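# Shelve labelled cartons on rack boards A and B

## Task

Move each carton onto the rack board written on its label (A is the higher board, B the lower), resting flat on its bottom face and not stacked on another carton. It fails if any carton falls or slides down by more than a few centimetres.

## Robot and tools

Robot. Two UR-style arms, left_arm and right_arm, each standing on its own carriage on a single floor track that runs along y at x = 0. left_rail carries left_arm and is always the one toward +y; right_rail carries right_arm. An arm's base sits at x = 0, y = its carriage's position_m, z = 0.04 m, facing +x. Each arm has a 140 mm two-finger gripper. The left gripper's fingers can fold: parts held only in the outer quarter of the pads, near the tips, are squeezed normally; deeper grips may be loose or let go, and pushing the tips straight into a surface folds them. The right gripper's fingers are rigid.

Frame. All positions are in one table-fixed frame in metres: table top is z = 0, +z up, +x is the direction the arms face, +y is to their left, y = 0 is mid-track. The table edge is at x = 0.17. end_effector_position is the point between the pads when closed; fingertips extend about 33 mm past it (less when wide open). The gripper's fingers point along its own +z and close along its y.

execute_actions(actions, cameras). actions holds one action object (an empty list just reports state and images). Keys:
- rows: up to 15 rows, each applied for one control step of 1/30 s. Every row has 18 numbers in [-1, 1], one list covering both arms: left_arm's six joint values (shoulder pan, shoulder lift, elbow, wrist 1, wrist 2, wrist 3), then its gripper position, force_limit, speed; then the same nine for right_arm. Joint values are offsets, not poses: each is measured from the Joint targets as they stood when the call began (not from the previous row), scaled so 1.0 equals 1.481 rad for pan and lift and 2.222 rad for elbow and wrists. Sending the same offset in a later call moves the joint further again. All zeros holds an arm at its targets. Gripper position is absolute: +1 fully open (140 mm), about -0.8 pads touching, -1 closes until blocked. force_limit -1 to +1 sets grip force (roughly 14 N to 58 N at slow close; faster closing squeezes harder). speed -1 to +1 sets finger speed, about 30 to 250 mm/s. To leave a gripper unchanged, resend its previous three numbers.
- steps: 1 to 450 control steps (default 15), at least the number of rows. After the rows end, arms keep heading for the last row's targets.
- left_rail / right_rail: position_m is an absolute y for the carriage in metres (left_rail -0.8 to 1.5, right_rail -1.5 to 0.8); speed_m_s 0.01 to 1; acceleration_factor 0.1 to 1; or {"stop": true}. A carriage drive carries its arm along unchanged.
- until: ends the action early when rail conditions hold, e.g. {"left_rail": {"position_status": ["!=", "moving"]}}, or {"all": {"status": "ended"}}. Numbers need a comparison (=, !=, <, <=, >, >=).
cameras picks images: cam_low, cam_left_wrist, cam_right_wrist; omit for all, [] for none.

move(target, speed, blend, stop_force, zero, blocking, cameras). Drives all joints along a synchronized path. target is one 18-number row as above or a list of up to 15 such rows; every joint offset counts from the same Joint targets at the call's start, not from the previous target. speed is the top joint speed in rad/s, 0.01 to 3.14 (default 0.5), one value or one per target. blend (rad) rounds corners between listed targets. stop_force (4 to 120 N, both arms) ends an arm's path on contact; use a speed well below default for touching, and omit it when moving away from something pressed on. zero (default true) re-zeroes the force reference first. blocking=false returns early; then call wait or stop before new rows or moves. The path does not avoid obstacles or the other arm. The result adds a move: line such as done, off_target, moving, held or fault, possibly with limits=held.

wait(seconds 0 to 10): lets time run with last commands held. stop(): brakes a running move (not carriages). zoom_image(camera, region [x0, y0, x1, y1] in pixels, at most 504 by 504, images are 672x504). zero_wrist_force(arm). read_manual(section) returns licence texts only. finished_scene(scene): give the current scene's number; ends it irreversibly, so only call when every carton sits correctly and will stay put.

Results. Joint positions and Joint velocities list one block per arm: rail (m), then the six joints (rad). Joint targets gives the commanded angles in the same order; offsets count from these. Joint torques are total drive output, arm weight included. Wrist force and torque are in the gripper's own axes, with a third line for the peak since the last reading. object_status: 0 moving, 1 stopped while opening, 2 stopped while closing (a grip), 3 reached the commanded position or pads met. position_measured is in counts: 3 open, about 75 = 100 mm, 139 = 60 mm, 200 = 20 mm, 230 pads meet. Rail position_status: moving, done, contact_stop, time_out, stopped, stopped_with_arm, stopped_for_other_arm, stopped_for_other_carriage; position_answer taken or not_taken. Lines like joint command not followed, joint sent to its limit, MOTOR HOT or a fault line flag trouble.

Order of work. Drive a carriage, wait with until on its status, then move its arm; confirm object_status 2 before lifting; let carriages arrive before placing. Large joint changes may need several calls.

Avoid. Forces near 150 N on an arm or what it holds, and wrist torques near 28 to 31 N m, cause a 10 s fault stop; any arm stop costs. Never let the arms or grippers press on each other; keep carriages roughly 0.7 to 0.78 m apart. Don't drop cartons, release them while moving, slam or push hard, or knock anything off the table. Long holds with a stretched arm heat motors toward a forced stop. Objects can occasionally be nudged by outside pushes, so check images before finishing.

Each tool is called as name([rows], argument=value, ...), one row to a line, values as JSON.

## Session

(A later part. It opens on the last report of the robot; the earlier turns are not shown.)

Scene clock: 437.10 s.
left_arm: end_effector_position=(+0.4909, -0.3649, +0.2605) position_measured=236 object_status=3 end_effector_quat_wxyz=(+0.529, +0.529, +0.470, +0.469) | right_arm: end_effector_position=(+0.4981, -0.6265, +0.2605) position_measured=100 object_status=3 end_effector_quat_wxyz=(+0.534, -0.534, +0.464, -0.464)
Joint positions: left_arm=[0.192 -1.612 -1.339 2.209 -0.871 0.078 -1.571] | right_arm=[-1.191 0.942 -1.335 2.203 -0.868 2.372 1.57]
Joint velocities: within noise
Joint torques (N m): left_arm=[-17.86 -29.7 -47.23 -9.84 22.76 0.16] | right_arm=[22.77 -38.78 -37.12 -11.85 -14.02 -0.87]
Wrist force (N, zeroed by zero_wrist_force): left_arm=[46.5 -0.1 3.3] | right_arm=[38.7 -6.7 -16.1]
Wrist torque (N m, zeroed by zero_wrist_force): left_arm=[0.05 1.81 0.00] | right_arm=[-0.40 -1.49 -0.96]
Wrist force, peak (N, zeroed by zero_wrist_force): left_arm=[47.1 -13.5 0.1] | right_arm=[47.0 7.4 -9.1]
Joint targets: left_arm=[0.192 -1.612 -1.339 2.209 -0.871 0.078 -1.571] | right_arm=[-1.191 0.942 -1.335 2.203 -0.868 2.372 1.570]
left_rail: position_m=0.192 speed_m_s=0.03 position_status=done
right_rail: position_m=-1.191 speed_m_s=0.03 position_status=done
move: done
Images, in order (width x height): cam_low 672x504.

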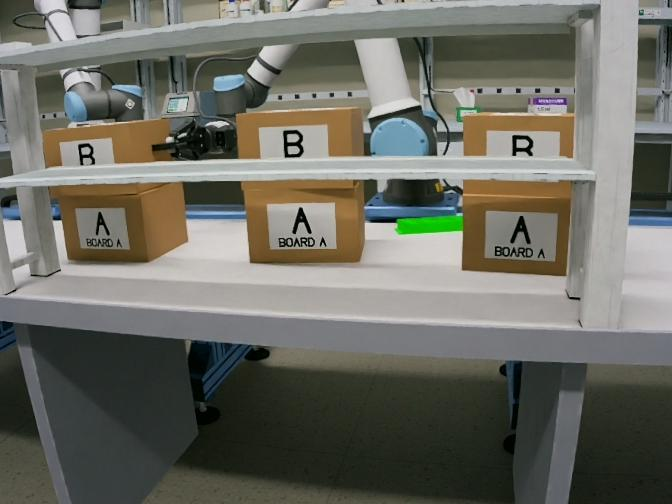

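execute_actions([
  {"left_rail":{"position_m":0.245,"speed_m_s":0.06},"right_rail":{"position_m":-1.245,"speed_m_s":0.06},"steps":150,"until":{"all":{"status":"ended"}}},
], cameras=[])

move(target=[-0.0614,-0.2029,-0.102,0.2377,-0.032,0,-1,1,1,0.0494,-0.2034,-0.1005,0.2361,0.0333,0,0.23,1,1], speed=0.5, cameras=["cam_low"])

execute_actions([
  {"left_rail":{"position_m":0.735,"speed_m_s":0.4},"right_rail":{"position_m":-0.785,"speed_m_s":0.4},"steps":250,"until":{"all":{"status":"ended"}}},
], cameras=[])

move(target=[0,0.1939,0.1132,-0.2425,0,0,-1,1,1,0,0.1935,0.113,-0.242,0,0,0.23,1,1], speed=0.4)

zero_wrist_force(arm="left_arm")

zero_wrist_force(arm="right_arm")

Scene clock: 471.27 s.
left_arm: end_effector_position=(+0.4909, -0.3119, +0.2603) position_measured=236 object_status=3 end_effector_quat_wxyz=(+0.529, +0.529, +0.470, +0.469) | right_arm: end_effector_position=(+0.4981, -0.6805, +0.2604) position_measured=100 object_status=3 end_effector_quat_wxyz=(+0.534, -0.534, +0.464, -0.464)
Joint positions: left_arm=[0.245 -1.612 -1.339 2.209 -0.871 0.078 -1.571] | right_arm=[-1.245 0.942 -1.335 2.203 -0.868 2.372 1.57]
Joint velocities: within noise
Joint torques (N m): left_arm=[-5.19 -57.22 -22.94 1.85 -1.7 -0.01] | right_arm=[-6.96 -67.65 -22.2 0.51 3.01 -1.05]
Wrist force (N, zeroed by zero_wrist_force): left_arm=[-0.4 0.1 0.3] | right_arm=[-0.9 3.7 1.1]
Wrist torque (N m, zeroed by zero_wrist_force): left_arm=[0.02 0.09 0.00] | right_arm=[0.85 0.21 -0.01]
Wrist force, peak (N, zeroed by zero_wrist_force): left_arm=[46.8 0.4 3.2] | right_arm=[38.6 -9.1 -17.0]
Joint targets: left_arm=[0.245 -1.612 -1.339 2.209 -0.871 0.078 -1.571] | right_arm=[-1.245 0.942 -1.335 2.203 -0.868 2.372 1.570]
Tool commands: left_gripper/position=-1.0 left_gripper/force_limit=+1.0 left_gripper/speed=+1.0 right_gripper/position=+0.23 right_gripper/force_limit=+1.0 right_gripper/speed=+1.0
left_rail: position_m=0.245 speed_m_s=0.06 position_status=done
right_rail: position_m=-1.245 speed_m_s=0.06 position_status=done
No camera images: "cameras" was empty.

Scene clock: 472.93 s.
left_arm: end_effector_position=(+0.4443, -0.3172, +0.5199) position_measured=236 object_status=3 end_effector_quat_wxyz=(+0.534, +0.534, +0.464, +0.464) end_effector_velocity=(+0.000, +0.001, +0.003) end_effector_angular_velocity=(-0.003, +0.000, +0.000) | right_arm: end_effector_position=(+0.4523, -0.6828, +0.5195) position_measured=100 object_status=3 end_effector_quat_wxyz=(+0.533, -0.534, +0.464, -0.464)
Joint positions: left_arm=[0.245 -1.703 -1.639 1.982 -0.343 0.007 -1.571] | right_arm=[-1.245 1.015 -1.636 1.98 -0.344 2.446 1.57]
Joint velocities: left_arm=[0 0 -0.005 0 0.002 0 0] | right_arm=[within noise]
Joint torques (N m): left_arm=[-15.09 -62.19 -58.39 3.46 -2.39 -0.05] | right_arm=[13.15 -53.21 -49.26 1.78 3.46 -0.96]
Wrist force (N, zeroed by zero_wrist_force): left_arm=[-0.1 0.3 0.0] | right_arm=[-0.6 2.8 0.9]
Wrist torque (N m, zeroed by zero_wrist_force): left_arm=[0.07 0.02 -0.02] | right_arm=[0.68 0.14 0.03]
Wrist force, peak (N, zeroed by zero_wrist_force): left_arm=[0.7 3.0 -0.6] | right_arm=[-0.3 5.9 1.1]
Joint targets: left_arm=[0.245 -1.703 -1.640 1.982 -0.343 0.007 -1.571] | right_arm=[-1.245 1.015 -1.636 1.980 -0.343 2.446 1.570]
left_rail: position_m=0.245 speed_m_s=0.06 position_status=done
right_rail: position_m=-1.245 speed_m_s=0.06 position_status=done
move: done
Images, in order (width x height): cam_low 672x504.

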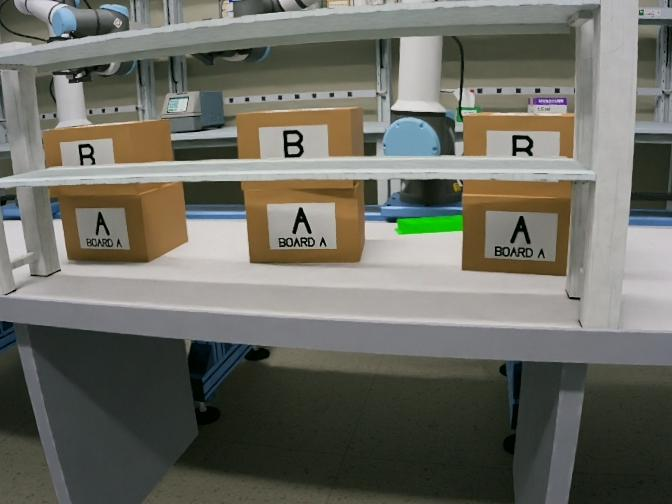

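Scene clock: 475.90 s.
left_arm: end_effector_position=(+0.4443, +0.1727, +0.5200) position_measured=236 object_status=3 end_effector_quat_wxyz=(+0.534, +0.534, +0.464, +0.464) end_effector_velocity=(+0.000, +0.001, +0.000) end_effector_angular_velocity=(+0.001, +0.000, +0.000) | right_arm: end_effector_position=(+0.4523, -0.2228, +0.5197) position_measured=100 object_status=3 end_effector_quat_wxyz=(+0.533, -0.534, +0.464, -0.464)
Joint positions: left_arm=[0.735 -1.703 -1.64 1.982 -0.343 0.007 -1.571] | right_arm=[-0.785 1.015 -1.636 1.98 -0.343 2.446 1.57]
Joint velocities: left_arm=[0.001 -0.001 0 0 0.001 0 0.001] | right_arm=[within noise]
Joint torques (N m): left_arm=[-4.7 -38.49 -51.44 2.52 -1.35 -0.06] | right_arm=[9.2 -42.64 -43.02 0.88 -1.08 -0.73]
Wrist force (N, zeroed by zero_wrist_force): left_arm=[-0.1 0.1 -0.1] | right_arm=[-0.3 2.8 1.1]
Wrist torque (N m, zeroed by zero_wrist_force): left_arm=[0.04 0.03 -0.02] | right_arm=[0.66 0.07 0.03]
Wrist force, peak (N, zeroed by zero_wrist_force): left_arm=[-1.0 0.2 0.1] | right_arm=[-0.9 3.0 1.2]
Joint targets: left_arm=[0.735 -1.703 -1.640 1.982 -0.343 0.007 -1.571] | right_arm=[-0.785 1.015 -1.636 1.980 -0.343 2.446 1.570]
Tool commands: left_gripper/position=-1.0 left_gripper/force_limit=+1.0 left_gripper/speed=+1.0 right_gripper/position=+0.23 right_gripper/force_limit=+1.0 right_gripper/speed=+1.0
left_rail: position_m=0.735 speed_m_s=0.40 position_status=done
right_rail: position_m=-0.785 speed_m_s=0.40 position_status=done
No camera images: "cameras" was empty.

Scene clock: 477.83 s.
left_arm: end_effector_position=(+0.4443, +0.1727, +0.2580) position_measured=236 object_status=3 end_effector_quat_wxyz=(+0.534, +0.534, +0.464, +0.464) | right_arm: end_effector_position=(+0.4522, -0.2228, +0.2577) position_measured=100 object_status=3 end_effector_quat_wxyz=(+0.533, -0.534, +0.464, -0.464)
Joint positions: left_arm=[0.735 -1.703 -1.352 2.234 -0.881 0.007 -1.571] | right_arm=[-0.785 1.015 -1.35 2.231 -0.881 2.446 1.57]
Joint velocities: within noise
Joint torques (N m): left_arm=[-1.97 -28.64 -19.13 -2.59 -0.34 -0.16] | right_arm=[5.29 -41.28 -19.72 -5.72 -2.46 -0.99]
Wrist force (N, zeroed by zero_wrist_force): left_arm=[0.0 0.1 0.1] | right_arm=[-0.9 2.9 1.2]
Wrist torque (N m, zeroed by zero_wrist_force): left_arm=[0.01 0.00 -0.01] | right_arm=[0.70 0.20 0.05]
Wrist force, peak (N, zeroed by zero_wrist_force): left_arm=[0.1 2.4 -0.1] | right_arm=[-0.6 5.0 0.8]
Joint targets: left_arm=[0.735 -1.703 -1.352 2.234 -0.881 0.007 -1.571] | right_arm=[-0.785 1.015 -1.350 2.231 -0.881 2.446 1.570]
left_rail: position_m=0.735 speed_m_s=0.40 position_status=done
right_rail: position_m=-0.785 speed_m_s=0.40 position_status=done
move: done
camera_calibration:
cam_left_wrist: T_world_to_cam=[[-0.0182284, 0.00107306, 0.999833, -0.241049], [-0.465735, -0.884892, -0.00754133, 0.357882], [0.884737, -0.465795, 0.0166299, -0.134182], [0, 0, 0, 1]] pos_world=[0.281, 0.254444, 0.245939]
cam_right_wrist: T_world_to_cam=[[-0.015826, 0.0198632, -0.999677, 0.276169], [-0.43872, 0.898282, 0.024794, 0.393892], [0.898485, 0.438971, -0.00550178, -0.13109], [0, 0, 0, 1]] pos_world=[0.294961, -0.301767, 0.265592]

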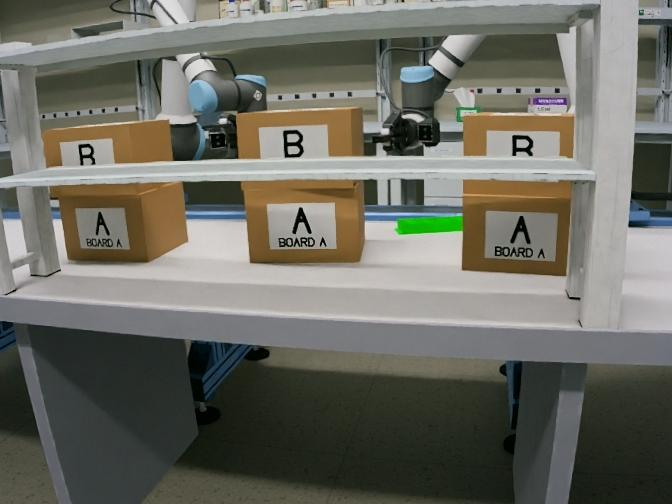

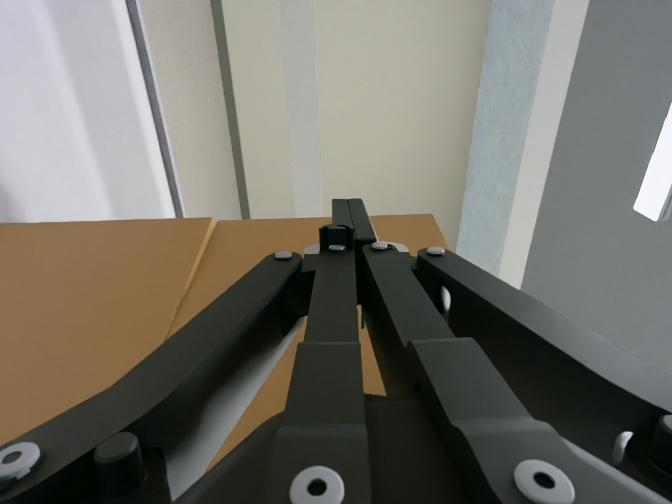

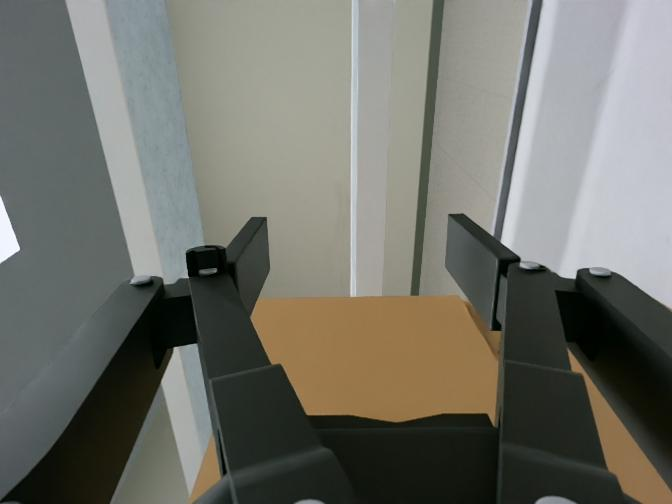

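Wrist force sensor zeroed.

Wrist force sensor zeroed.

Creep in.

execute_actions([
  {"left_rail":{"position_m":0.692,"speed_m_s":0.04},"right_rail":{"position_m":-0.744,"speed_m_s":0.04},"steps":150,"until":{"all":{"status":"ended"}}},
])

execute_actions([
  {"left_rail":{"position_m":0.688,"speed_m_s":0.03},"right_rail":{"position_m":-0.74,"speed_m_s":0.03},"steps":150,"until":{"all":{"status":"ended"}}},
], cameras=[])

Scene clock: 484.03 s.
left_arm: end_effector_position=(+0.4443, +0.1297, +0.2579) position_measured=236 object_status=3 end_effector_quat_wxyz=(+0.534, +0.534, +0.464, +0.464) | right_arm: end_effector_position=(+0.4522, -0.1818, +0.2576) position_measured=100 object_status=3 end_effector_quat_wxyz=(+0.533, -0.534, +0.464, -0.464)
Joint positions: left_arm=[0.692 -1.703 -1.352 2.234 -0.881 0.007 -1.571] | right_arm=[-0.744 1.015 -1.35 2.231 -0.881 2.446 1.57]
Joint velocities: within noise
Joint torques (N m): left_arm=[5.32 -33.21 -27.74 -0.75 1.8 -0.12] | right_arm=[1.58 -42.68 -28.14 -3.77 -2.27 -0.85]
Wrist force (N, zeroed by zero_wrist_force): left_arm=[5.0 1.0 -1.1] | right_arm=[0.1 0.2 0.0]
Wrist torque (N m, zeroed by zero_wrist_force): left_arm=[0.01 0.15 -0.01] | right_arm=[0.05 -0.03 0.00]
Wrist force, peak (N, zeroed by zero_wrist_force): left_arm=[8.5 1.4 -2.2] | right_arm=[0.9 -0.1 -0.3]
Joint targets: left_arm=[0.692 -1.703 -1.352 2.234 -0.881 0.007 -1.571] | right_arm=[-0.744 1.015 -1.350 2.231 -0.881 2.446 1.570]
Tool commands: left_gripper/position=-1.0 left_gripper/force_limit=+1.0 left_gripper/speed=+1.0 right_gripper/position=+0.23 right_gripper/force_limit=+1.0 right_gripper/speed=+1.0
left_rail: position_m=0.692 speed_m_s=0.04 position_status=done
right_rail: position_m=-0.744 speed_m_s=0.04 position_status=done
camera_calibration:
cam_left_wrist: T_world_to_cam=[[-0.0181418, 0.00102307, 0.999835, -0.240917], [-0.465735, -0.884892, -0.00754522, 0.319832], [0.884738, -0.465795, 0.01653, -0.154185], [0, 0, 0, 1]] pos_world=[0.281, 0.211444, 0.245839]
cam_right_wrist: T_world_to_cam=[[-0.015826, 0.0198632, -0.999677, 0.275255], [-0.43872, 0.898282, 0.024794, 0.357111], [0.898485, 0.438971, -0.00550178, -0.148955], [0, 0, 0, 1]] pos_world=[0.294861, -0.260867, 0.265492]

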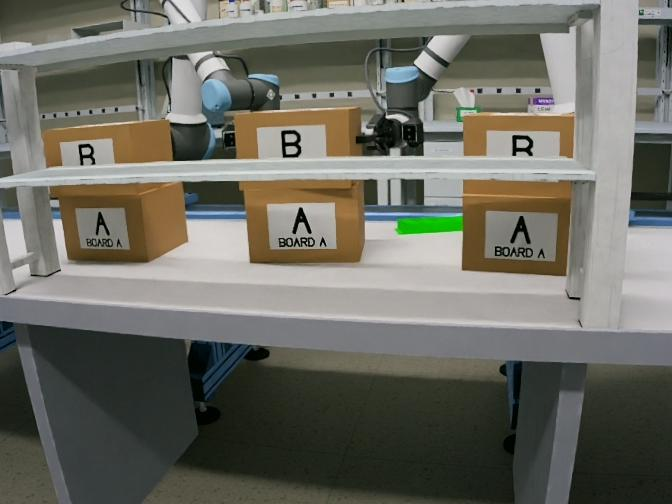

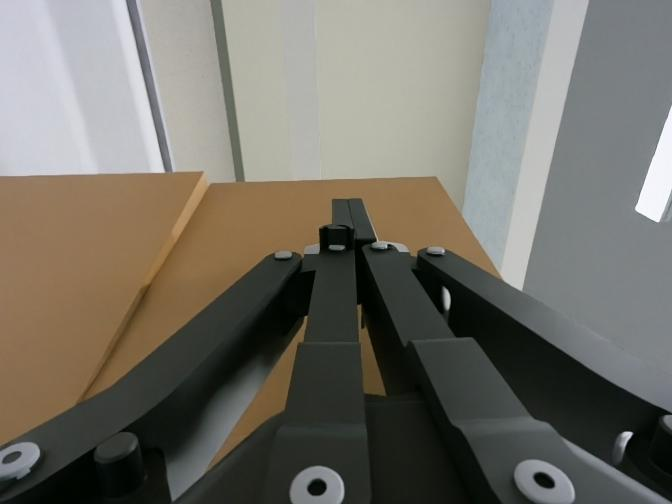

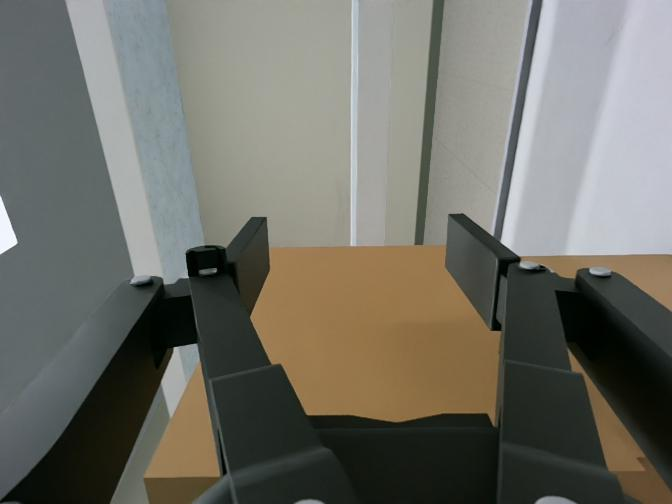

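Scene clock: 484.50 s.
left_arm: end_effector_position=(+0.4443, +0.1256, +0.2579) position_measured=236 object_status=3 end_effector_quat_wxyz=(+0.534, +0.534, +0.464, +0.464) | right_arm: end_effector_position=(+0.4522, -0.1778, +0.2576) position_measured=100 object_status=3 end_effector_quat_wxyz=(+0.533, -0.534, +0.464, -0.464)
Joint positions: left_arm=[0.688 -1.703 -1.352 2.234 -0.881 0.007 -1.571] | right_arm=[-0.74 1.015 -1.35 2.231 -0.881 2.446 1.57]
Joint velocities: within noise
Joint torques (N m): left_arm=[2.66 -33.19 -28.16 -0.37 1.83 -0.19] | right_arm=[1 -46.38 -28.63 -3.36 -2.24 -0.72]
Wrist force (N, zeroed by zero_wrist_force): left_arm=[5.0 0.2 -0.6] | right_arm=[0.1 0.3 -0.3]
Wrist torque (N m, zeroed by zero_wrist_force): left_arm=[-0.01 0.21 -0.02] | right_arm=[0.04 -0.01 0.00]
Wrist force, peak (N, zeroed by zero_wrist_force): left_arm=[8.0 1.0 -1.8] | right_arm=[-0.9 0.1 -0.3]
Joint targets: left_arm=[0.688 -1.703 -1.352 2.234 -0.881 0.007 -1.571] | right_arm=[-0.740 1.015 -1.350 2.231 -0.881 2.446 1.570]
Tool commands: left_gripper/position=-1.0 left_gripper/force_limit=+1.0 left_gripper/speed=+1.0 right_gripper/position=+0.23 right_gripper/force_limit=+1.0 right_gripper/speed=+1.0
left_rail: position_m=0.688 speed_m_s=0.03 position_status=done
right_rail: position_m=-0.740 speed_m_s=0.03 position_status=done
No camera images: "cameras" was empty.

execute_actions([
  {"right_rail":{"position_m":-0.730,"speed_m_s":0.02},"steps":150,"until":{"all":{"status":"ended"}}},
], cameras=[])

execute_actions([
  {"right_rail":{"position_m":-0.726,"speed_m_s":0.02},"steps":150,"until":{"all":{"status":"ended"}}},
], cameras=["cam_right_wrist"])

Scene clock: 489.97 s.
left_arm: end_effector_position=(+0.4443, +0.1257, +0.2579) position_measured=236 object_status=3 end_effector_quat_wxyz=(+0.534, +0.534, +0.464, +0.464) | right_arm: end_effector_position=(+0.4522, -0.1678, +0.2576) position_measured=100 object_status=3 end_effector_quat_wxyz=(+0.533, -0.534, +0.464, -0.464)
Joint positions: left_arm=[0.688 -1.703 -1.352 2.234 -0.881 0.007 -1.571] | right_arm=[-0.73 1.015 -1.35 2.231 -0.881 2.446 1.57]
Joint velocities: within noise
Joint torques (N m): left_arm=[-11.74 -42.85 -39.58 0.88 1.24 0.35] | right_arm=[-6.31 -53.12 -34.14 -1.27 -1.94 -0.82]
Wrist force (N, zeroed by zero_wrist_force): left_arm=[3.9 -0.2 -0.3] | right_arm=[-0.1 0.0 -0.2]
Wrist torque (N m, zeroed by zero_wrist_force): left_arm=[-0.04 0.15 -0.01] | right_arm=[-0.02 0.02 0.00]
Wrist force, peak (N, zeroed by zero_wrist_force): left_arm=[5.4 1.2 -1.1] | right_arm=[0.9 0.2 -0.3]
Joint targets: left_arm=[0.688 -1.703 -1.352 2.234 -0.881 0.007 -1.571] | right_arm=[-0.730 1.015 -1.350 2.231 -0.881 2.446 1.570]
Tool commands: left_gripper/position=-1.0 left_gripper/force_limit=+1.0 left_gripper/speed=+1.0 right_gripper/position=+0.23 right_gripper/force_limit=+1.0 right_gripper/speed=+1.0
left_rail: position_m=0.688 speed_m_s=0.03 position_status=done
right_rail: position_m=-0.730 speed_m_s=0.02 position_status=done
No camera images: "cameras" was empty.

Scene clock: 490.47 s.
left_arm: end_effector_position=(+0.4443, +0.1257, +0.2579) position_measured=236 object_status=3 end_effector_quat_wxyz=(+0.534, +0.534, +0.464, +0.464) | right_arm: end_effector_position=(+0.4522, -0.1638, +0.2576) position_measured=100 object_status=3 end_effector_quat_wxyz=(+0.533, -0.534, +0.464, -0.464)
Joint positions: left_arm=[0.688 -1.703 -1.352 2.234 -0.881 0.007 -1.571] | right_arm=[-0.726 1.015 -1.35 2.231 -0.881 2.446 1.57]
Joint velocities: within noise
Joint torques (N m): left_arm=[-16.6 -42.68 -39.94 1.35 1.45 -0.32] | right_arm=[-4.64 -53.27 -33.71 -0.86 -2.14 -0.92]
Wrist force (N, zeroed by zero_wrist_force): left_arm=[3.9 1.0 -0.9] | right_arm=[0.0 -0.1 -0.2]
Wrist torque (N m, zeroed by zero_wrist_force): left_arm=[-0.01 0.16 -0.01] | right_arm=[-0.03 0.00 -0.01]
Wrist force, peak (N, zeroed by zero_wrist_force): left_arm=[3.9 1.0 -0.6] | right_arm=[0.3 0.3 -0.5]
Joint targets: left_arm=[0.688 -1.703 -1.352 2.234 -0.881 0.007 -1.571] | right_arm=[-0.726 1.015 -1.350 2.231 -0.881 2.446 1.570]
Tool commands: left_gripper/position=-1.0 left_gripper/force_limit=+1.0 left_gripper/speed=+1.0 right_gripper/position=+0.23 right_gripper/force_limit=+1.0 right_gripper/speed=+1.0
left_rail: position_m=0.688 speed_m_s=0.03 position_status=done
right_rail: position_m=-0.726 speed_m_s=0.02 position_status=done
camera_calibration:
cam_right_wrist: T_world_to_cam=[[-0.015826, 0.0198632, -0.999677, 0.274895], [-0.43872, 0.898282, 0.024794, 0.340852], [0.898485, 0.438971, -0.00550178, -0.1569], [0, 0, 0, 1]] pos_world=[0.294861, -0.242767, 0.265492]
Images, in order (width x height): cam_right_wrist 672x504.

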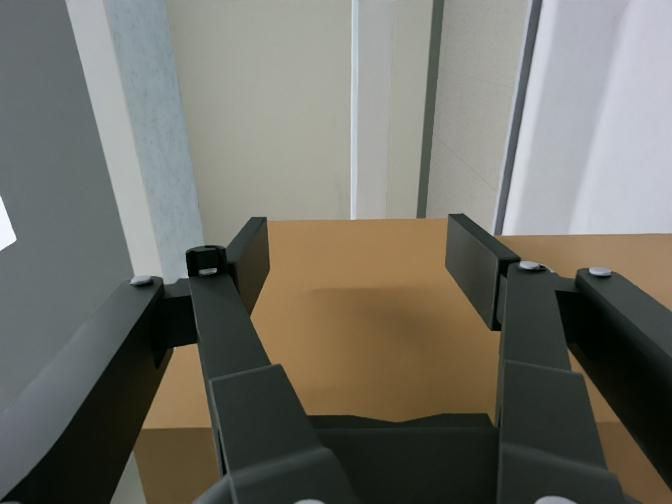

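execute_actions([
  {"right_rail":{"position_m":-0.718},"steps":150,"until":{"all":{"status":"ended"}}},
], cameras=[])

execute_actions([
  {"right_rail":{"position_m":-0.714},"steps":150,"until":{"all":{"status":"ended"}}},
], cameras=[])

Scene clock: 500.03 s.
left_arm: end_effector_position=(+0.4443, +0.1257, +0.2579) position_measured=236 object_status=3 end_effector_quat_wxyz=(+0.534, +0.534, +0.464, +0.464) | right_arm: end_effector_position=(+0.4522, -0.1558, +0.2576) position_measured=100 object_status=3 end_effector_quat_wxyz=(+0.533, -0.534, +0.464, -0.464)
Joint positions: left_arm=[0.688 -1.703 -1.352 2.234 -0.881 0.007 -1.571] | right_arm=[-0.718 1.015 -1.35 2.231 -0.881 2.446 1.57]
Joint velocities: within noise
Joint torques (N m): left_arm=[-17.49 -51.19 -42.28 1.28 1.08 0.23] | right_arm=[-9.04 -62.12 -28.35 0.5 -2.39 -0.78]
Wrist force (N, zeroed by zero_wrist_force): left_arm=[4.1 0.7 -0.6] | right_arm=[0.2 -0.1 -0.2]
Wrist torque (N m, zeroed by zero_wrist_force): left_arm=[-0.05 0.13 -0.01] | right_arm=[-0.02 -0.04 0.00]
Wrist force, peak (N, zeroed by zero_wrist_force): left_arm=[4.2 1.0 -0.6] | right_arm=[0.8 0.1 -0.6]
Joint targets: left_arm=[0.688 -1.703 -1.352 2.234 -0.881 0.007 -1.571] | right_arm=[-0.718 1.015 -1.350 2.231 -0.881 2.446 1.570]
Tool commands: left_gripper/position=-1.0 left_gripper/force_limit=+1.0 left_gripper/speed=+1.0 right_gripper/position=+0.23 right_gripper/force_limit=+1.0 right_gripper/speed=+1.0
left_rail: position_m=0.688 speed_m_s=0.03 position_status=done
right_rail: position_m=-0.718 speed_m_s=0.02 position_status=done
No camera images: "cameras" was empty.

Scene clock: 500.57 s.
left_arm: end_effector_position=(+0.4443, +0.1257, +0.2579) position_measured=236 object_status=3 end_effector_quat_wxyz=(+0.534, +0.534, +0.464, +0.464) | right_arm: end_effector_position=(+0.4522, -0.1518, +0.2576) position_measured=100 object_status=3 end_effector_quat_wxyz=(+0.533, -0.534, +0.464, -0.464)
Joint positions: left_arm=[0.688 -1.703 -1.352 2.234 -0.881 0.007 -1.571] | right_arm=[-0.714 1.015 -1.35 2.231 -0.881 2.446 1.57]
Joint velocities: within noise
Joint torques (N m): left_arm=[-17.57 -50.2 -43.85 1.41 1.13 -0.04] | right_arm=[-10.76 -60.56 -28.74 0.4 -1.99 -0.5]
Wrist force (N, zeroed by zero_wrist_force): left_arm=[4.0 0.9 -0.6] | right_arm=[1.6 -0.7 -0.8]
Wrist torque (N m, zeroed by zero_wrist_force): left_arm=[0.01 0.16 -0.01] | right_arm=[-0.11 -0.11 -0.08]
Wrist force, peak (N, zeroed by zero_wrist_force): left_arm=[4.2 0.7 -0.7] | right_arm=[2.0 0.4 -0.7]
Joint targets: left_arm=[0.688 -1.703 -1.352 2.234 -0.881 0.007 -1.571] | right_arm=[-0.714 1.015 -1.350 2.231 -0.881 2.446 1.570]
Tool commands: left_gripper/position=-1.0 left_gripper/force_limit=+1.0 left_gripper/speed=+1.0 right_gripper/position=+0.23 right_gripper/force_limit=+1.0 right_gripper/speed=+1.0
left_rail: position_m=0.688 speed_m_s=0.03 position_status=done
right_rail: position_m=-0.714 speed_m_s=0.02 position_status=done
No camera images: "cameras" was empty.

execute_actions([
  {"left_rail":{"position_m":0.683},"right_rail":{"position_m":-0.7085},"steps":150,"until":{"all":{"status":"ended"}}},
], cameras=[])

Scene clock: 505.93 s.
left_arm: end_effector_position=(+0.4443, +0.1208, +0.2579) position_measured=236 object_status=3 end_effector_quat_wxyz=(+0.534, +0.533, +0.464, +0.464) | right_arm: end_effector_position=(+0.4522, -0.1465, +0.2575) position_measured=100 object_status=3 end_effector_quat_wxyz=(+0.533, -0.534, +0.464, -0.464) end_effector_velocity=(+0.000, +0.001, +0.001) end_effector_angular_velocity=(+0.004, -0.001, +0.000)
Joint positions: left_arm=[0.683 -1.703 -1.352 2.234 -0.881 0.007 -1.571] | right_arm=[-0.709 1.015 -1.35 2.231 -0.881 2.446 1.57]
Joint velocities: left_arm=[within noise] | right_arm=[0.001 0 -0.001 0 -0.001 0 0.001]
Joint torques (N m): left_arm=[-16.77 -61.48 -42.7 -0.59 11.22 -0.3] | right_arm=[-1.86 -55.92 -48.52 -4.52 -6.12 -0.35]
Wrist force (N, zeroed by zero_wrist_force): left_arm=[33.4 11.0 2.3] | right_arm=[41.8 -11.2 -18.9]
Wrist torque (N m, zeroed by zero_wrist_force): left_arm=[-0.31 1.33 -0.17] | right_arm=[-1.38 -2.19 -1.71]
Wrist force, peak (N, zeroed by zero_wrist_force): left_arm=[33.4 11.0 2.3] | right_arm=[43.0 -11.1 -19.2]
Joint targets: left_arm=[0.683 -1.703 -1.352 2.234 -0.881 0.007 -1.571] | right_arm=[-0.709 1.015 -1.350 2.231 -0.881 2.446 1.570]
Tool commands: left_gripper/position=-1.0 left_gripper/force_limit=+1.0 left_gripper/speed=+1.0 right_gripper/position=+0.23 right_gripper/force_limit=+1.0 right_gripper/speed=+1.0
left_rail: position_m=0.683 speed_m_s=0.03 position_status=done
right_rail: position_m=-0.709 position_m_goal=-0.708 speed_m_s=0.02 position_status=done
No camera images: "cameras" was empty.

move([
  [0,-0.0342,-0.0093,0.0321,0,0,-1,1,1,0,-0.0344,-0.0092,0.0321,0,0,0.23,1,1],
  [0,-0.0649,-0.0198,0.0631,0,0,-1,1,1,0,-0.0648,-0.0198,0.063,0,0,0.23,1,1],
  [0,-0.0968,-0.0337,0.0982,0,0,-1,1,1,0,-0.097,-0.0336,0.0982,0,0,0.23,1,1],
], speed=0.08, blend=0.01)

Scene clock: 516.73 s.
left_arm: end_effector_position=(+0.4443, +0.1206, +0.3598) position_measured=236 object_status=3 end_effector_quat_wxyz=(+0.534, +0.533, +0.464, +0.464) | right_arm: end_effector_position=(+0.4522, -0.1463, +0.3599) position_measured=100 object_status=3 end_effector_quat_wxyz=(+0.533, -0.534, +0.464, -0.464)
Joint positions: left_arm=[0.683 -1.703 -1.496 2.159 -0.663 0.007 -1.571] | right_arm=[-0.708 1.015 -1.493 2.156 -0.663 2.446 1.57]
Joint velocities: within noise
Joint torques (N m): left_arm=[-15.17 -63.76 -71.13 -0.14 19.1 -0.78] | right_arm=[19.4 -64.3 -64.71 -4.16 -5.8 2.63]
Wrist force (N, zeroed by zero_wrist_force): left_arm=[34.0 -8.1 1.3] | right_arm=[33.7 13.7 -8.9]
Wrist torque (N m, zeroed by zero_wrist_force): left_arm=[0.26 1.45 0.09] | right_arm=[-0.42 -0.90 -0.56]
Wrist force, peak (N, zeroed by zero_wrist_force): left_arm=[41.0 -7.7 1.2] | right_arm=[44.9 -11.0 -20.6]
Joint targets: left_arm=[0.683 -1.703 -1.496 2.159 -0.663 0.007 -1.571] | right_arm=[-0.709 1.015 -1.493 2.156 -0.663 2.446 1.570]
left_rail: position_m=0.683 speed_m_s=0.03 position_status=done
right_rail: position_m=-0.708 speed_m_s=0.02 position_status=done
move: done
camera_calibration:
cam_left_wrist: T_world_to_cam=[[-0.0181812, 0.00116113, 0.999834, -0.342807], [-0.465737, -0.884892, -0.00744142, 0.312513], [0.884736, -0.465795, 0.0166292, -0.160142], [0, 0, 0, 1]] pos_world=[0.281, 0.202344, 0.347739]
cam_right_wrist: T_world_to_cam=[[-0.0157793, 0.0199967, -0.999676, 0.376833], [-0.438721, 0.898278, 0.0248934, 0.322648], [0.898485, 0.438972, -0.00540127, -0.164012], [0, 0, 0, 1]] pos_world=[0.294861, -0.225366, 0.367793]

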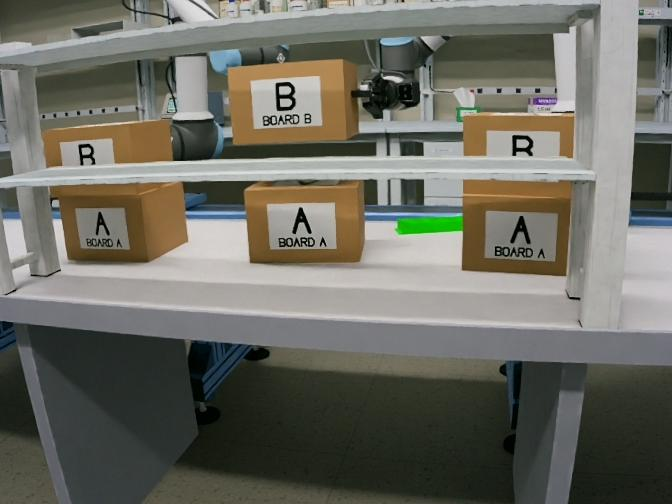

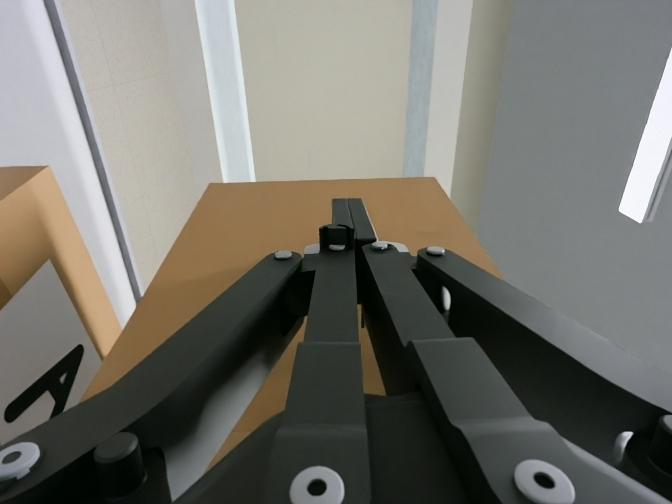

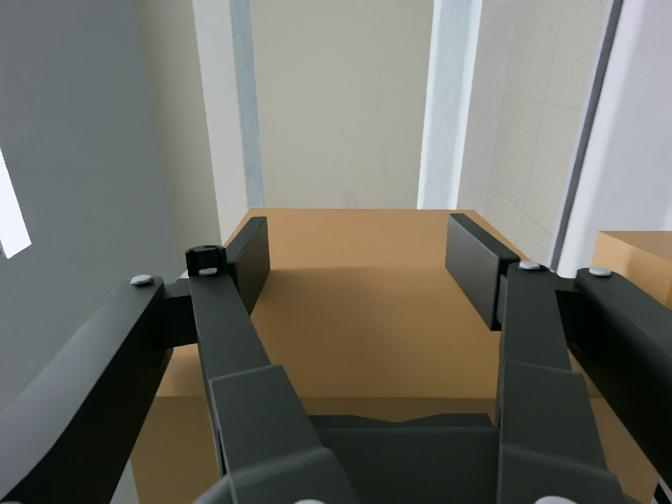

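execute_actions([
  {"left_rail":{"position_m":0.709,"speed_m_s":0.05},"right_rail":{"position_m":-0.6825,"speed_m_s":0.05},"steps":150,"until":{"all":{"status":"ended"}}},
], cameras=[])

move([
  [0.0540,0.0114,-0.0080,0.0004,0.0360,0,-1,1,1,-0.0437,0.0120,-0.0084,0.0004,-0.0291,0,0.23,1,1],
  [0.1059,0.0246,-0.0180,0.0016,0.0706,0,-1,1,1,-0.0846,0.0258,-0.0189,0.0016,-0.0564,0,0.23,1,1],
  [0.1558,0.0398,-0.0300,0.0034,0.1039,0,-1,1,1,-0.1228,0.0415,-0.0312,0.0036,-0.0819,0,0.23,1,1],
  [0.2036,0.0569,-0.0439,0.0060,0.1357,0,-1,1,1,-0.1581,0.0591,-0.0456,0.0062,-0.1054,0,0.23,1,1],
  [0.2494,0.0759,-0.0599,0.0092,0.1662,0,-1,1,1,-0.1907,0.0785,-0.0619,0.0096,-0.1271,0,0.23,1,1],
  [0.2931,0.0969,-0.0778,0.0132,0.1954,0,-1,1,1,-0.2204,0.0998,-0.0802,0.0137,-0.1469,0,0.23,1,1],
  [0.3347,0.1197,-0.0977,0.0179,0.2231,0,-1,1,1,-0.2474,0.1229,-0.1005,0.0186,-0.1649,0,0.23,1,1],
  [0.3743,0.1445,-0.1196,0.0233,0.2495,0,-1,1,1,-0.2716,0.1479,-0.1228,0.0242,-0.1811,0,0.23,1,1],
], speed=0.12, blend=0.02)

Scene clock: 560.87 s.
left_arm: end_effector_position=(+0.4443, +0.1466, +0.3599) position_measured=236 object_status=3 end_effector_quat_wxyz=(+0.534, +0.534, +0.464, +0.464) | right_arm: end_effector_position=(+0.4522, -0.1204, +0.3600) position_measured=100 object_status=3 end_effector_quat_wxyz=(+0.533, -0.534, +0.464, -0.464)
Joint positions: left_arm=[0.709 -1.703 -1.496 2.159 -0.663 0.007 -1.571] | right_arm=[-0.683 1.015 -1.493 2.156 -0.663 2.446 1.57]
Joint velocities: within noise
Joint torques (N m): left_arm=[-13.62 -63.44 -63.81 -0.77 14.57 -0.47] | right_arm=[17.29 -52.28 -56.21 -4.13 -9.35 2.48]
Wrist force (N, zeroed by zero_wrist_force): left_arm=[34.9 -7.6 1.0] | right_arm=[34.3 12.6 -9.9]
Wrist torque (N m, zeroed by zero_wrist_force): left_arm=[0.18 1.41 0.10] | right_arm=[-0.45 -0.96 -0.55]
Wrist force, peak (N, zeroed by zero_wrist_force): left_arm=[35.8 -7.4 0.9] | right_arm=[34.4 13.8 -9.4]
Joint targets: left_arm=[0.709 -1.703 -1.496 2.159 -0.663 0.007 -1.571] | right_arm=[-0.683 1.015 -1.493 2.156 -0.663 2.446 1.570]
Tool commands: left_gripper/position=-1.0 left_gripper/force_limit=+1.0 left_gripper/speed=+1.0 right_gripper/position=+0.23 right_gripper/force_limit=+1.0 right_gripper/speed=+1.0
left_rail: position_m=0.709 speed_m_s=0.05 position_status=done
right_rail: position_m=-0.683 speed_m_s=0.05 position_status=done
No camera images: "cameras" was empty.

Scene clock: 565.93 s.
left_arm: end_effector_position=(+0.7591, +0.1467, +0.3600) position_measured=236 object_status=3 end_effector_quat_wxyz=(+0.534, +0.534, +0.464, +0.464) | right_arm: end_effector_position=(+0.7671, -0.1203, +0.3598) position_measured=100 object_status=3 end_effector_quat_wxyz=(+0.534, -0.534, +0.464, -0.464)
Joint positions: left_arm=[0.709 -1.149 -1.282 1.893 -0.612 0.561 -1.571] | right_arm=[-0.682 0.613 -1.274 1.884 -0.609 2.044 1.57]
Joint velocities: within noise
Joint torques (N m): left_arm=[-14.77 -50.62 -71.2 -1.88 18.08 -0.42] | right_arm=[5.05 -69.56 -62.19 -4.47 -15.34 2.68]
Wrist force (N, zeroed by zero_wrist_force): left_arm=[31.0 -7.8 0.9] | right_arm=[30.5 11.4 -7.5]
Wrist torque (N m, zeroed by zero_wrist_force): left_arm=[0.30 1.29 0.10] | right_arm=[-0.41 -0.75 -0.43]
Wrist force, peak (N, zeroed by zero_wrist_force): left_arm=[45.0 -7.6 1.1] | right_arm=[43.8 14.2 -11.8]
Joint targets: left_arm=[0.709 -1.149 -1.282 1.893 -0.612 0.561 -1.571] | right_arm=[-0.683 0.612 -1.274 1.883 -0.609 2.044 1.570]
left_rail: position_m=0.709 speed_m_s=0.05 position_status=done
right_rail: position_m=-0.682 position_m_goal=-0.683 speed_m_s=0.05 position_status=done
move: done
camera_calibration:
cam_left_wrist: T_world_to_cam=[[-0.0181418, 0.00102307, 0.999835, -0.337306], [-0.465735, -0.884892, -0.00754522, 0.482259], [0.884738, -0.465795, 0.01653, -0.42647], [0, 0, 0, 1]] pos_world=[0.5958, 0.228444, 0.347939]
cam_right_wrist: T_world_to_cam=[[-0.0157814, 0.0199939, -0.999676, 0.38118], [-0.438841, 0.89822, 0.0248925, 0.43742], [0.898426, 0.439092, -0.00540105, -0.458343], [0, 0, 0, 1]] pos_world=[0.609761, -0.199266, 0.367693]

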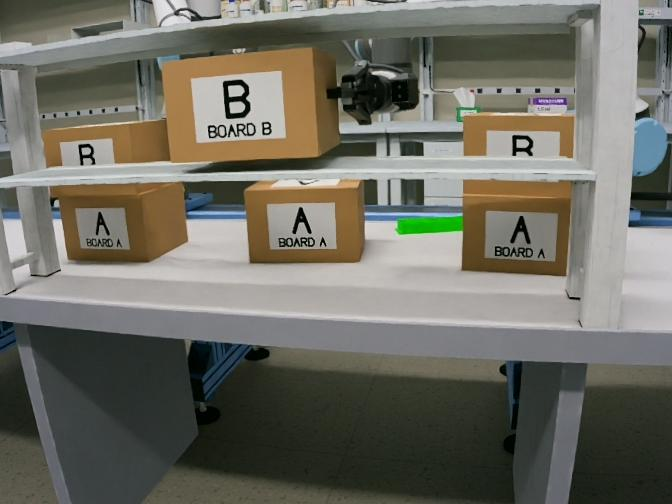

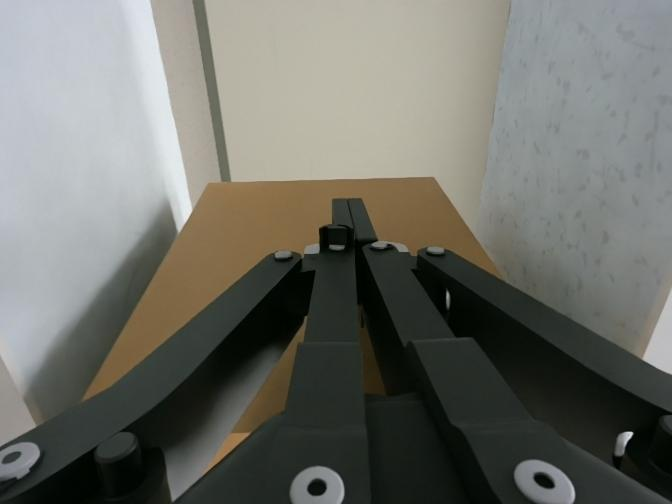

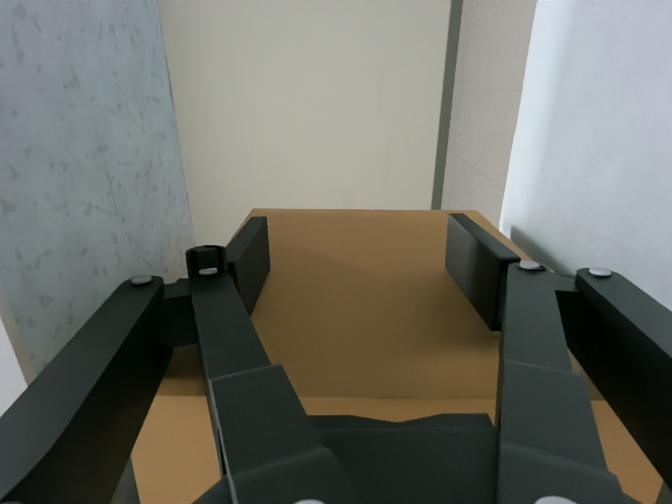

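move(target=[0,0.0246,0.0115,-0.0279,0,0,-1,1,1,0,0.0244,0.0115,-0.0277,0,0,0.23,1,1], speed=0.02, stop_force=7)

Scene clock: 580.37 s.
left_arm: end_effector_position=(+0.7594, +0.1464, +0.3385) position_measured=236 object_status=3 end_effector_quat_wxyz=(+0.534, +0.533, +0.464, +0.464) | right_arm: end_effector_position=(+0.7675, -0.1201, +0.3391) position_measured=100 object_status=3 end_effector_quat_wxyz=(+0.534, -0.534, +0.464, -0.464)
Joint positions: left_arm=[0.709 -1.149 -1.259 1.909 -0.649 0.561 -1.571] | right_arm=[-0.682 0.612 -1.253 1.898 -0.645 2.044 1.57]
Joint velocities: within noise
Joint torques (N m): left_arm=[-30.88 -90.73 -68.84 -1.88 17.41 -0.65] | right_arm=[9.16 -86.53 -57.65 -3.62 -13.72 2.5]
Wrist force (N, zeroed by zero_wrist_force): left_arm=[36.4 -3.5 3.3] | right_arm=[35.2 5.4 -9.2]
Wrist torque (N m, zeroed by zero_wrist_force): left_arm=[0.24 1.54 0.05] | right_arm=[-0.15 -1.50 -1.28]
Wrist force, peak (N, zeroed by zero_wrist_force): left_arm=[40.1 -1.3 3.2] | right_arm=[34.3 12.5 -8.1]
Joint targets: left_arm=[0.709 -1.149 -1.259 1.909 -0.649 0.561 -1.571] | right_arm=[-0.683 0.612 -1.253 1.898 -0.645 2.044 1.570]
left_rail: position_m=0.709 speed_m_s=0.05 position_status=done
right_rail: position_m=-0.682 position_m_goal=-0.683 speed_m_s=0.05 position_status=done
move: contact (left_arm, right_arm); left_arm: the wrist 1 is farthest, 0.025 rad from its target; right_arm: the wrist 1 is farthest, 0.025 rad from its target
camera_calibration:
cam_left_wrist: T_world_to_cam=[[-0.0181827, 0.00115925, 0.999834, -0.31581], [-0.465659, -0.884933, -0.00744234, 0.481901], [0.884777, -0.465717, 0.0166303, -0.426594], [0, 0, 0, 1]] pos_world=[0.5961, 0.228144, 0.326439]
cam_right_wrist: T_world_to_cam=[[-0.0156914, 0.0200373, -0.999676, 0.360446], [-0.438844, 0.898219, 0.024892, 0.438022], [0.898426, 0.439092, -0.00530105, -0.458893], [0, 0, 0, 1]] pos_world=[0.610161, -0.199166, 0.346993]

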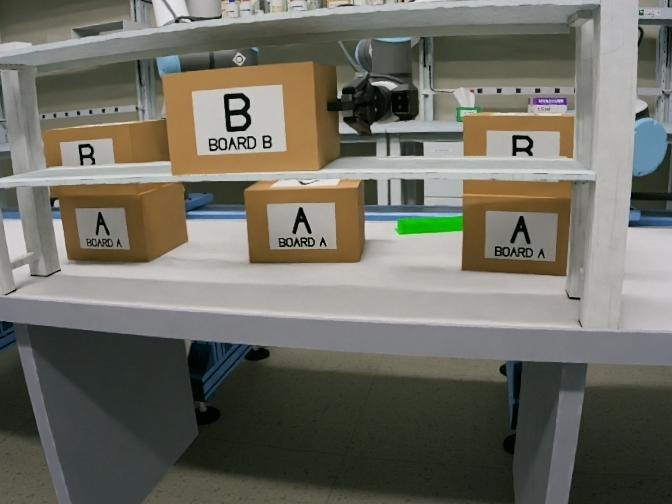

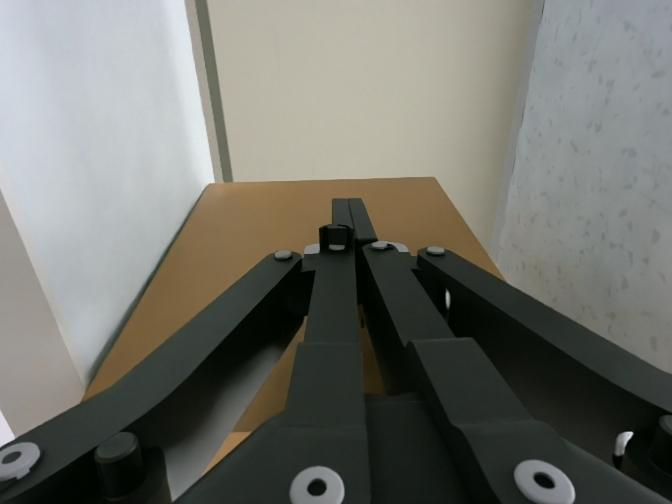

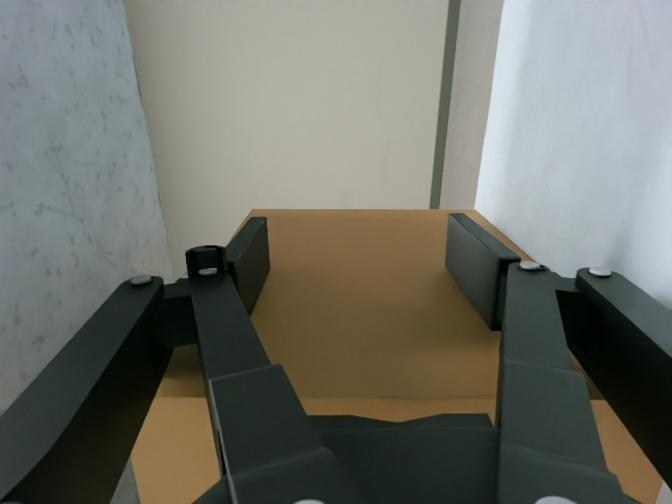

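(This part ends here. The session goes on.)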